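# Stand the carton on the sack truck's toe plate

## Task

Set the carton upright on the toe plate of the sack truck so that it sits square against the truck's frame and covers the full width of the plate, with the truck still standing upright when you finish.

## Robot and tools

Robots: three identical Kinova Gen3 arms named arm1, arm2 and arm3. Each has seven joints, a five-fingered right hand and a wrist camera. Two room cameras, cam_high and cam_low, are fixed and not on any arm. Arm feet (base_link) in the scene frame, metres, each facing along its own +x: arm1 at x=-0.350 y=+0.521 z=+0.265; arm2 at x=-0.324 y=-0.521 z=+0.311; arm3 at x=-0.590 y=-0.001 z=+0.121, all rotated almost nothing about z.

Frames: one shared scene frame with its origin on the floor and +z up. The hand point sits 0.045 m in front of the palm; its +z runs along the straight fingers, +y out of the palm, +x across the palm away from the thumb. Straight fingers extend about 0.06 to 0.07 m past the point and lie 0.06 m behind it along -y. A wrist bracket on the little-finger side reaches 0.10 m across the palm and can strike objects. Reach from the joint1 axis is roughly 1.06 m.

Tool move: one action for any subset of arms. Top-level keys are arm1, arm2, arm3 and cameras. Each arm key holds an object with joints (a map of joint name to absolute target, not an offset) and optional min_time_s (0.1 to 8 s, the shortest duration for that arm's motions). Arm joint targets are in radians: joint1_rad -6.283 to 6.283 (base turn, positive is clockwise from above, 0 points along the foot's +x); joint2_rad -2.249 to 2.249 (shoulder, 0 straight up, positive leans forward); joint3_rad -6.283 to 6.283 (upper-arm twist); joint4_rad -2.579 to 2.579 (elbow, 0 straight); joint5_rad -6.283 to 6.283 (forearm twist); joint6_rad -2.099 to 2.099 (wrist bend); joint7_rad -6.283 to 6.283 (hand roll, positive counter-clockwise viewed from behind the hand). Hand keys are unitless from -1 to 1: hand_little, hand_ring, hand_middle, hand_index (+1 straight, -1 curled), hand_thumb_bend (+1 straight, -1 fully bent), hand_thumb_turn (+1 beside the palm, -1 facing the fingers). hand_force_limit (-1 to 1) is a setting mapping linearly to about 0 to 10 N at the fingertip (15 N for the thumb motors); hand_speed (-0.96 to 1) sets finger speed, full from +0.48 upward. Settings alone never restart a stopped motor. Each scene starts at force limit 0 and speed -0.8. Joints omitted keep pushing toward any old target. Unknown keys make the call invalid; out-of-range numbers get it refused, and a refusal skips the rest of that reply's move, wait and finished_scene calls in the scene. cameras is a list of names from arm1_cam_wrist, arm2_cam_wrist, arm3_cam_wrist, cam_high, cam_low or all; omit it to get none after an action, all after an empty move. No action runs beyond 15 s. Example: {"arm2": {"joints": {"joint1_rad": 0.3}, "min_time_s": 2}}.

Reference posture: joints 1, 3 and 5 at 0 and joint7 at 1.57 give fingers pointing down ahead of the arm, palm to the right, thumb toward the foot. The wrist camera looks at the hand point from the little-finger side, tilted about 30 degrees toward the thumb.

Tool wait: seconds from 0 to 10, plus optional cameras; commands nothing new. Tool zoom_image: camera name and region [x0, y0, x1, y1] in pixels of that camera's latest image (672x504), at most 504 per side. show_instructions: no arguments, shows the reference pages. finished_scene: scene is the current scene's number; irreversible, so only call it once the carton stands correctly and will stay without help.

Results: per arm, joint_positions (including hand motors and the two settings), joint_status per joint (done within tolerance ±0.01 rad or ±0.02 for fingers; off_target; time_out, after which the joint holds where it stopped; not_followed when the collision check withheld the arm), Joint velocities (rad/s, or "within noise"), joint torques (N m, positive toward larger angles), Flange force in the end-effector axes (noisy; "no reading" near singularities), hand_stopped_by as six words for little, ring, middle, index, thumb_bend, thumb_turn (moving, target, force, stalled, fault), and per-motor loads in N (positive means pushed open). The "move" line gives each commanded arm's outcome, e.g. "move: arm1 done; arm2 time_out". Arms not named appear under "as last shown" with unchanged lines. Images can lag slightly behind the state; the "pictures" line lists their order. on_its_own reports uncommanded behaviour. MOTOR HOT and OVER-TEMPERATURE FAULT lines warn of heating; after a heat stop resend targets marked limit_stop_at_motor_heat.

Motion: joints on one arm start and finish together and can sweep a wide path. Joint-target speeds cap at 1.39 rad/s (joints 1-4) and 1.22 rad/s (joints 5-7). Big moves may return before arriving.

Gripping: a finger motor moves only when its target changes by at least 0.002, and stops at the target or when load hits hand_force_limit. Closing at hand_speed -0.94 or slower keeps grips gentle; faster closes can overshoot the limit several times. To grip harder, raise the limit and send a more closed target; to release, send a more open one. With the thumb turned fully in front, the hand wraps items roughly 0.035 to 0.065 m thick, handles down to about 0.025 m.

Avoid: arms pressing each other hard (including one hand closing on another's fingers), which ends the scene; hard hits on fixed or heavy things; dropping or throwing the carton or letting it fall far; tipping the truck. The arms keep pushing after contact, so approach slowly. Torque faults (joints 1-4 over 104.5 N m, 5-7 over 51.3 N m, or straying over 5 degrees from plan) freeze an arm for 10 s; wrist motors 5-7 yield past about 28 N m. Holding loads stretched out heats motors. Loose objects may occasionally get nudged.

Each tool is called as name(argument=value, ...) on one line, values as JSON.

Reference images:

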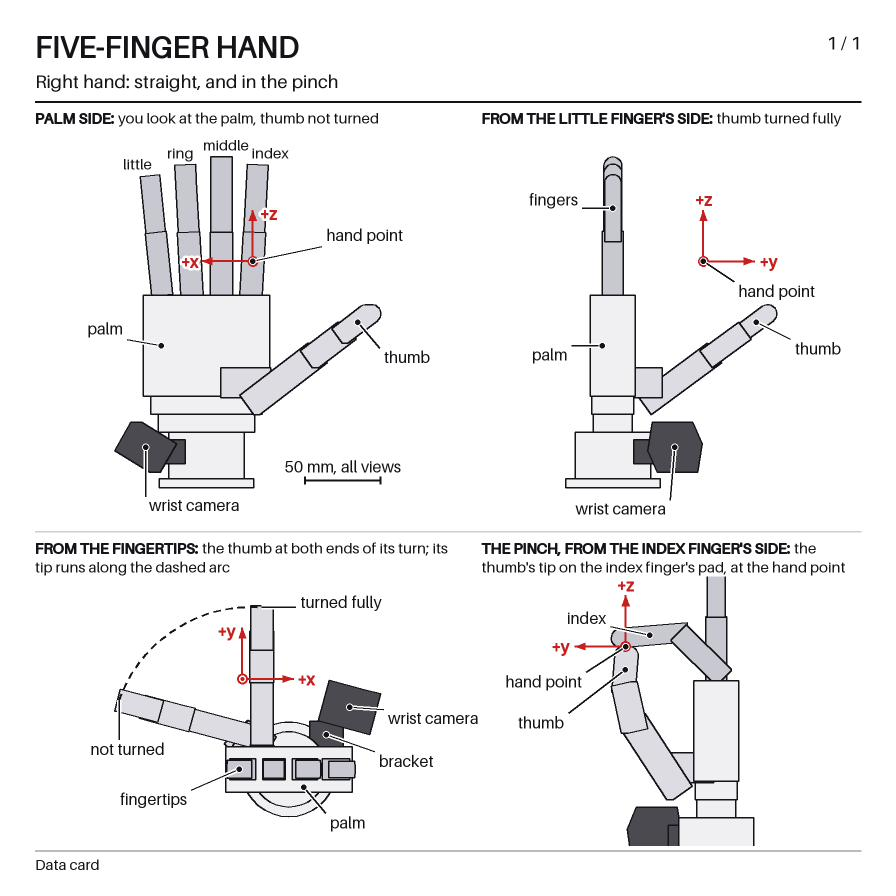

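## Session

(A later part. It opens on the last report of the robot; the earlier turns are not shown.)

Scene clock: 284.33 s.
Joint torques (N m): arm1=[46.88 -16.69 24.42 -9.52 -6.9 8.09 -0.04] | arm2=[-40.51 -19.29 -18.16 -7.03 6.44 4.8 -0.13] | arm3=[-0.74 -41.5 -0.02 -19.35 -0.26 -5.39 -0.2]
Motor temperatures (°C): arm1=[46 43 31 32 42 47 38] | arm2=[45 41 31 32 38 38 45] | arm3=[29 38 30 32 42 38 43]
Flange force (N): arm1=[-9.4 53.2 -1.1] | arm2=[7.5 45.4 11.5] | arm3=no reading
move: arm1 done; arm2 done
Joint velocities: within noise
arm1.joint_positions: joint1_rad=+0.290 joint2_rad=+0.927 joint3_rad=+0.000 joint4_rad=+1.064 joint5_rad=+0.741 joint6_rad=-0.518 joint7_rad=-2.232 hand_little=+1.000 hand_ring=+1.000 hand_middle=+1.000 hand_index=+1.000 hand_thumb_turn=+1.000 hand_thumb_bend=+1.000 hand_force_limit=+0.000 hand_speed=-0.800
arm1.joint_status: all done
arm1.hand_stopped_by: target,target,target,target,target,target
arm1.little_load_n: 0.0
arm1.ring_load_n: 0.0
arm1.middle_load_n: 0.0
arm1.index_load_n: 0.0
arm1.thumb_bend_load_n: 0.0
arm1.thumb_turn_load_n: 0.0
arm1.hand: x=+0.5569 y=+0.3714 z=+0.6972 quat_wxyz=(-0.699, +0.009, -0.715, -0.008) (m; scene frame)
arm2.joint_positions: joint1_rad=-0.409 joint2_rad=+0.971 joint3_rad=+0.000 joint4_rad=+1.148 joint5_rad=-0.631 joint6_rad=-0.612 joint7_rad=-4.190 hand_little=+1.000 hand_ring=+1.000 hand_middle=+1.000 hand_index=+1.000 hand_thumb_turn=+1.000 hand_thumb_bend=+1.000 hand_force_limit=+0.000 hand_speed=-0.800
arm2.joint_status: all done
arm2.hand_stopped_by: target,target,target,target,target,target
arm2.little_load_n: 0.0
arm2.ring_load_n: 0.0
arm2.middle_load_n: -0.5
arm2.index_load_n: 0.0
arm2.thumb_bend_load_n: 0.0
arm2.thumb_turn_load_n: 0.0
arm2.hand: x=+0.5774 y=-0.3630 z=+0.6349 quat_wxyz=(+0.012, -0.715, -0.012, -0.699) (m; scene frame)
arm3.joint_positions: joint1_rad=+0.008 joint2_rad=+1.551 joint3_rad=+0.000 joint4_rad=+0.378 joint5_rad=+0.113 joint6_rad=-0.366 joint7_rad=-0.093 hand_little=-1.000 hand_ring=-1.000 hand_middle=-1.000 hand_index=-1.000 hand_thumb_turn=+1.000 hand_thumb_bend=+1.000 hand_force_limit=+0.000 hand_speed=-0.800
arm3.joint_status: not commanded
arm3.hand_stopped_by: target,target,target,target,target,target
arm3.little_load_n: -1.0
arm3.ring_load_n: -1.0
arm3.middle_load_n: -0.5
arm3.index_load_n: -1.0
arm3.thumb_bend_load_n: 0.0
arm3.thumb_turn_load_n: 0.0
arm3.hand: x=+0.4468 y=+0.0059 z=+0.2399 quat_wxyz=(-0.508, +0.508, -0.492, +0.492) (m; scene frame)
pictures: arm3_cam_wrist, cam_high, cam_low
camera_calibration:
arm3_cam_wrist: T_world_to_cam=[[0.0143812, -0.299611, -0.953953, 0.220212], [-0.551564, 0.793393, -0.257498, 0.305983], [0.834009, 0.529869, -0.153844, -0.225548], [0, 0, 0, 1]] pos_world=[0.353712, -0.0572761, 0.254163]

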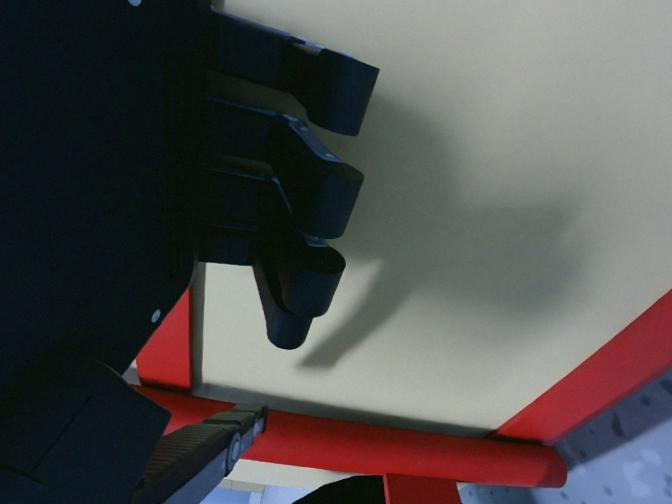

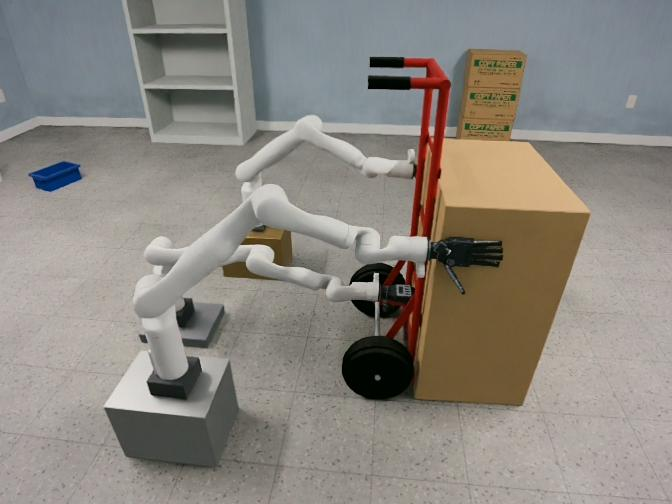

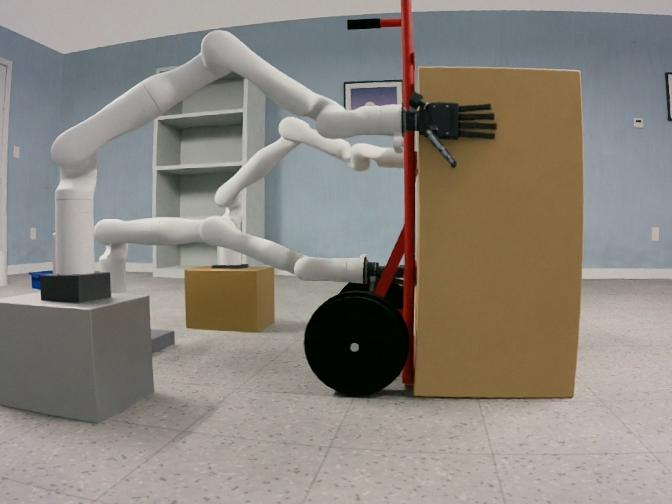

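Down. Release sideways, then back arm3 off.

move(arm1={"joints": {"joint1_rad": 0.251, "joint2_rad": 0.9062, "joint4_rad": 1.11, "joint5_rad": 0.661, "joint6_rad": -0.518, "joint7_rad": -2.1572}, "min_time_s": 2.5}, arm2={"joints": {"joint1_rad": -0.369, "joint2_rad": 0.956, "joint4_rad": 1.1826, "joint5_rad": -0.5643, "joint6_rad": -0.6132, "joint7_rad": -4.2487}, "min_time_s": 2.5}, cameras=["cam_low", "cam_high", "arm3_cam_wrist"])

zoom_image(camera="arm3_cam_wrist", region=[420, 180, 672, 504])

zoom_image(camera="cam_low", region=[380, 330, 600, 415])

zoom_image(camera="cam_high", region=[340, 40, 600, 230])

Scene clock: 292.67 s.
Joint torques (N m): arm1=[-0.28 -22.13 1.49 -9.44 -1.26 -1.93 -0.01] | arm2=[-0.14 -25.72 1.26 -8.43 0.7 -2.59 -0.28] | arm3=[-0.67 -41 0.07 -18.82 -0.22 -5.31 -0.21]
Motor temperatures (°C): arm1=[47 43 31 32 42 47 38] | arm2=[46 41 31 32 38 38 45] | arm3=[29 38 30 32 42 38 43]
Flange force (N): arm1=[-5.0 -2.6 -2.6] | arm2=[0.3 -1.7 7.2] | arm3=no reading
move: arm1 done; arm2 done
Joint velocities: within noise
arm1.joint_positions: joint1_rad=+0.251 joint2_rad=+0.906 joint3_rad=+0.000 joint4_rad=+1.110 joint5_rad=+0.661 joint6_rad=-0.518 joint7_rad=-2.157 hand_little=+1.000 hand_ring=+1.000 hand_middle=+1.000 hand_index=+1.000 hand_thumb_turn=+1.000 hand_thumb_bend=+1.000 hand_force_limit=+0.000 hand_speed=-0.800
arm1.joint_status: all done
arm1.hand_stopped_by: target,target,target,target,target,target
arm1.little_load_n: 0.0
arm1.ring_load_n: 0.0
arm1.middle_load_n: 0.0
arm1.index_load_n: 0.0
arm1.thumb_bend_load_n: 0.0
arm1.thumb_turn_load_n: 0.0
arm1.hand: x=+0.5561 y=+0.3989 z=+0.6973 quat_wxyz=(-0.699, +0.011, -0.715, -0.012) (m; scene frame)
arm2.joint_positions: joint1_rad=-0.369 joint2_rad=+0.956 joint3_rad=+0.000 joint4_rad=+1.183 joint5_rad=-0.564 joint6_rad=-0.613 joint7_rad=-4.249 hand_little=+1.000 hand_ring=+1.000 hand_middle=+1.000 hand_index=+1.000 hand_thumb_turn=+1.000 hand_thumb_bend=+1.000 hand_force_limit=+0.000 hand_speed=-0.800
arm2.joint_status: all done
arm2.hand_stopped_by: target,target,target,target,target,target
arm2.little_load_n: 0.0
arm2.ring_load_n: 0.0
arm2.middle_load_n: 0.0
arm2.index_load_n: 0.0
arm2.thumb_bend_load_n: 0.0
arm2.thumb_turn_load_n: 0.0
arm2.hand: x=+0.5782 y=-0.3905 z=+0.6346 quat_wxyz=(+0.010, -0.715, -0.010, -0.699) (m; scene frame)
arm3.joint_positions: joint1_rad=+0.008 joint2_rad=+1.551 joint3_rad=+0.000 joint4_rad=+0.378 joint5_rad=+0.113 joint6_rad=-0.366 joint7_rad=-0.093 hand_little=-1.000 hand_ring=-1.000 hand_middle=-1.000 hand_index=-1.000 hand_thumb_turn=+1.000 hand_thumb_bend=+1.000 hand_force_limit=+0.000 hand_speed=-0.800
arm3.joint_status: not commanded
arm3.hand_stopped_by: target,target,target,target,target,target
arm3.little_load_n: -0.5
arm3.ring_load_n: -0.5
arm3.middle_load_n: 0.0
arm3.index_load_n: -0.5
arm3.thumb_bend_load_n: 0.0
arm3.thumb_turn_load_n: -0.5
arm3.hand: x=+0.4468 y=+0.0059 z=+0.2399 quat_wxyz=(-0.508, +0.508, -0.492, +0.492) (m; scene frame)
pictures: arm3_cam_wrist, cam_high, cam_low
camera_calibration:
arm3_cam_wrist: T_world_to_cam=[[0.0143812, -0.299611, -0.953953, 0.220212], [-0.551564, 0.793393, -0.257498, 0.305983], [0.834009, 0.529869, -0.153844, -0.225548], [0, 0, 0, 1]] pos_world=[0.353712, -0.0572761, 0.254163]

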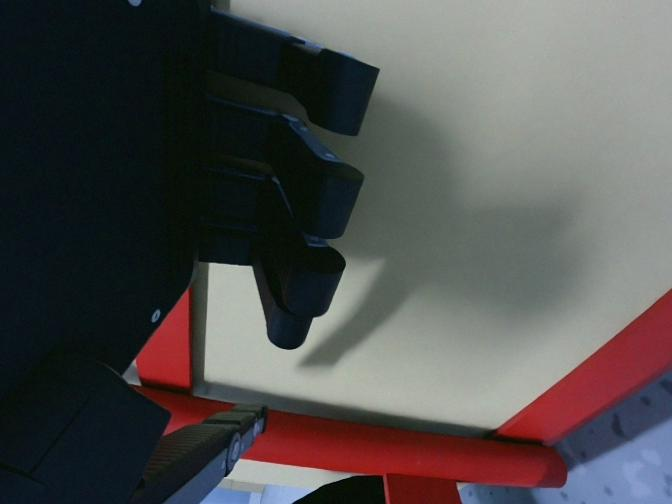

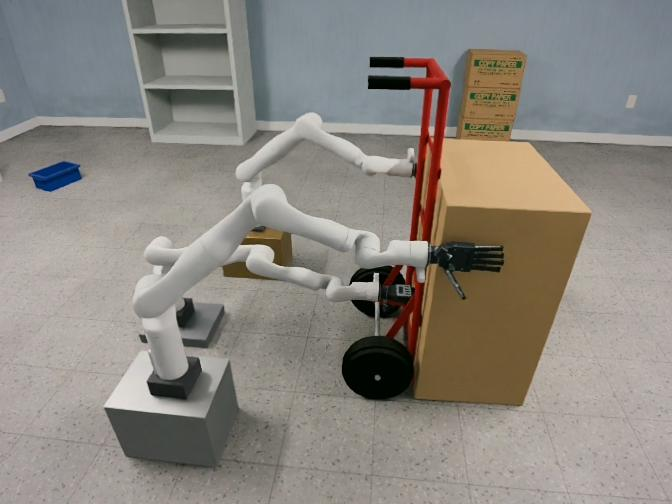

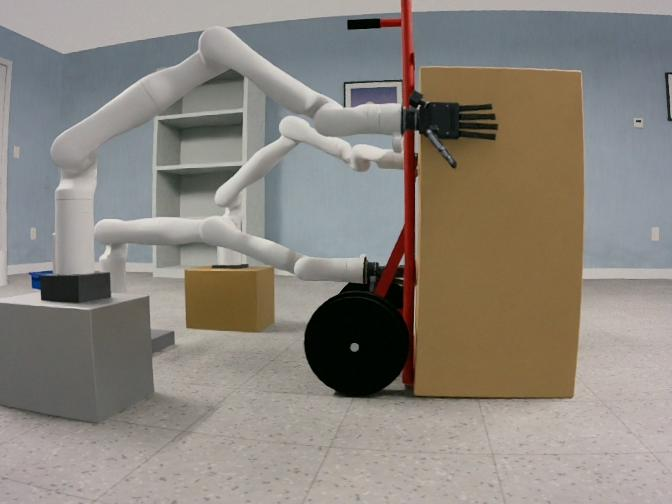

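Scaled by 1.556 from the camera's 672x504 image, which has a finer 960x720 frame.

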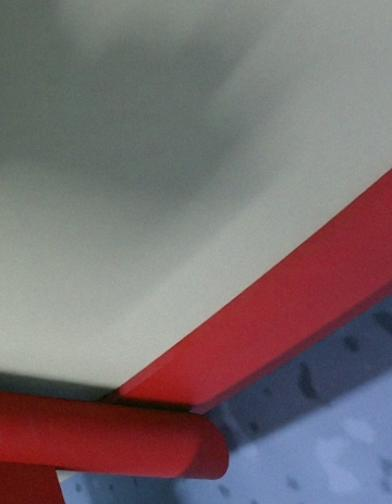

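Scaled by 2.291 from the camera's 672x504 image, which has a finer 960x720 frame.

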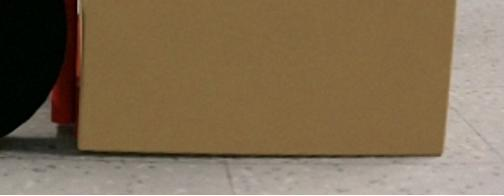

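Scaled by 1.938 from the camera's 672x504 image, which has a finer 960x720 frame.

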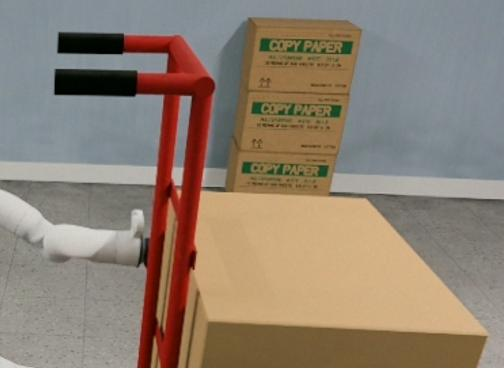

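move(arm3={"joints": {"joint1_rad": 0.0145, "joint2_rad": 1.2696, "joint4_rad": 1.1079, "joint5_rad": 0.0647, "joint6_rad": -0.8136, "joint7_rad": -0.0325}, "min_time_s": 2.5}, arm1={"joints": {"joint1_rad": 0.2043, "joint2_rad": 0.8614, "joint4_rad": 1.2576, "joint5_rad": 0.4728, "joint6_rad": -0.5956, "joint7_rad": -1.9664}, "min_time_s": 2.5}, arm2={"joints": {"joint1_rad": -0.3223, "joint2_rad": 0.9238, "joint4_rad": 1.309, "joint5_rad": -0.4176, "joint6_rad": -0.694, "joint7_rad": -4.3929}, "min_time_s": 2.5}, cameras=["cam_low", "cam_high", "arm3_cam_wrist"])

Scene clock: 300.37 s.
Joint torques (N m): arm1=[-0.27 -21.26 1.61 -8.99 -1.13 -2.03 -0.02] | arm2=[-0.12 -24.86 1.14 -8.14 0.56 -2.72 -0.31] | arm3=[1.26 -25.74 0.08 -7.42 -0.15 -2.55 -0.26]
Motor temperatures (°C): arm1=[47 43 31 32 42 47 38] | arm2=[45 41 31 32 38 38 45] | arm3=[29 39 30 32 42 38 43]
Flange force (N): arm1=[-4.2 -2.7 -3.1] | arm2=[0.0 -1.2 5.9] | arm3=[-2.5 -0.4 2.7]
move: arm1 done; arm2 done; arm3 done
Joint velocities: within noise
arm1.joint_positions: joint1_rad=+0.204 joint2_rad=+0.861 joint3_rad=+0.000 joint4_rad=+1.258 joint5_rad=+0.473 joint6_rad=-0.596 joint7_rad=-1.966 hand_little=+1.000 hand_ring=+1.000 hand_middle=+1.000 hand_index=+1.000 hand_thumb_turn=+1.000 hand_thumb_bend=+1.000 hand_force_limit=+0.000 hand_speed=-0.800
arm1.joint_status: all done
arm1.hand_stopped_by: target,target,target,target,target,target
arm1.little_load_n: 0.0
arm1.ring_load_n: 0.0
arm1.middle_load_n: 0.0
arm1.index_load_n: 0.0
arm1.thumb_bend_load_n: 0.0
arm1.thumb_turn_load_n: 0.0
arm1.hand: x=+0.5376 y=+0.4314 z=+0.6887 quat_wxyz=(-0.705, +0.011, -0.709, -0.010) (m; scene frame)
arm2.joint_positions: joint1_rad=-0.322 joint2_rad=+0.924 joint3_rad=+0.000 joint4_rad=+1.309 joint5_rad=-0.418 joint6_rad=-0.694 joint7_rad=-4.393 hand_little=+1.000 hand_ring=+1.000 hand_middle=+1.000 hand_index=+1.000 hand_thumb_turn=+1.000 hand_thumb_bend=+1.000 hand_force_limit=+0.000 hand_speed=-0.800
arm2.joint_status: all done
arm2.hand_stopped_by: target,target,target,target,target,target
arm2.little_load_n: 0.0
arm2.ring_load_n: 0.0
arm2.middle_load_n: 0.0
arm2.index_load_n: 0.0
arm2.thumb_bend_load_n: 0.0
arm2.thumb_turn_load_n: 0.0
arm2.hand: x=+0.5630 y=-0.4239 z=+0.6273 quat_wxyz=(+0.012, -0.708, -0.011, -0.706) (m; scene frame)
arm3.joint_positions: joint1_rad=+0.014 joint2_rad=+1.270 joint3_rad=+0.000 joint4_rad=+1.108 joint5_rad=+0.065 joint6_rad=-0.814 joint7_rad=-0.032 hand_little=-1.000 hand_ring=-1.000 hand_middle=-1.000 hand_index=-1.000 hand_thumb_turn=+1.000 hand_thumb_bend=+1.000 hand_force_limit=+0.000 hand_speed=-0.800
arm3.joint_status: all done
arm3.hand_stopped_by: target,target,target,target,target,target
arm3.little_load_n: 0.0
arm3.ring_load_n: 0.0
arm3.middle_load_n: 0.0
arm3.index_load_n: 0.0
arm3.thumb_bend_load_n: 0.0
arm3.thumb_turn_load_n: 0.0
arm3.hand: x=+0.3507 y=+0.0027 z=+0.2396 quat_wxyz=(-0.508, +0.508, -0.492, +0.492) (m; scene frame)
pictures: arm3_cam_wrist, cam_high, cam_low
camera_calibration:
arm3_cam_wrist: T_world_to_cam=[[0.0140487, -0.29946, -0.954005, 0.220553], [-0.551614, 0.793459, -0.257188, 0.255404], [0.833981, 0.529856, -0.154039, -0.143679], [0, 0, 0, 1]] pos_world=[0.257612, -0.0604762, 0.253963]

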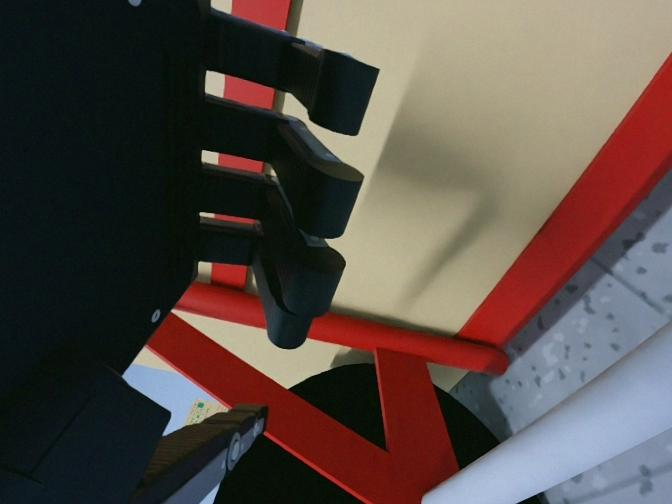

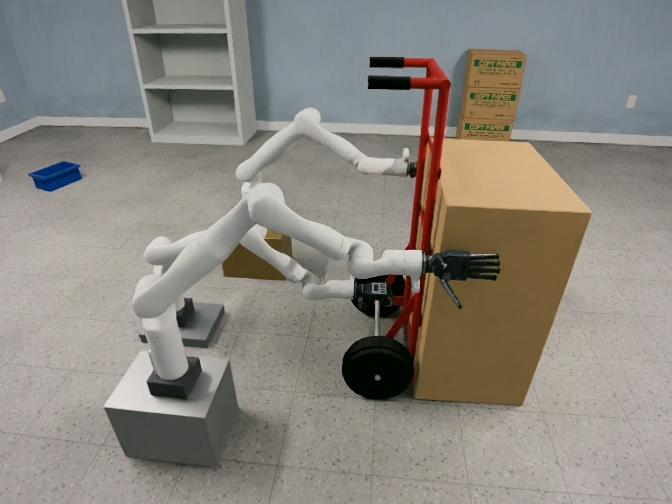

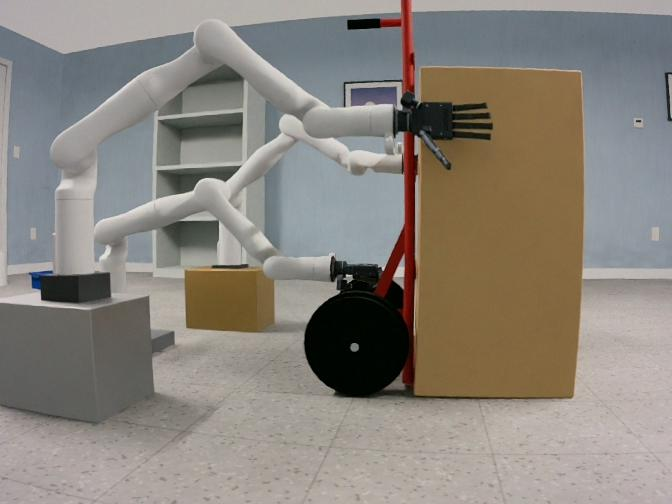

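finished_scene(scene=2)

The scene is finished: the task was done.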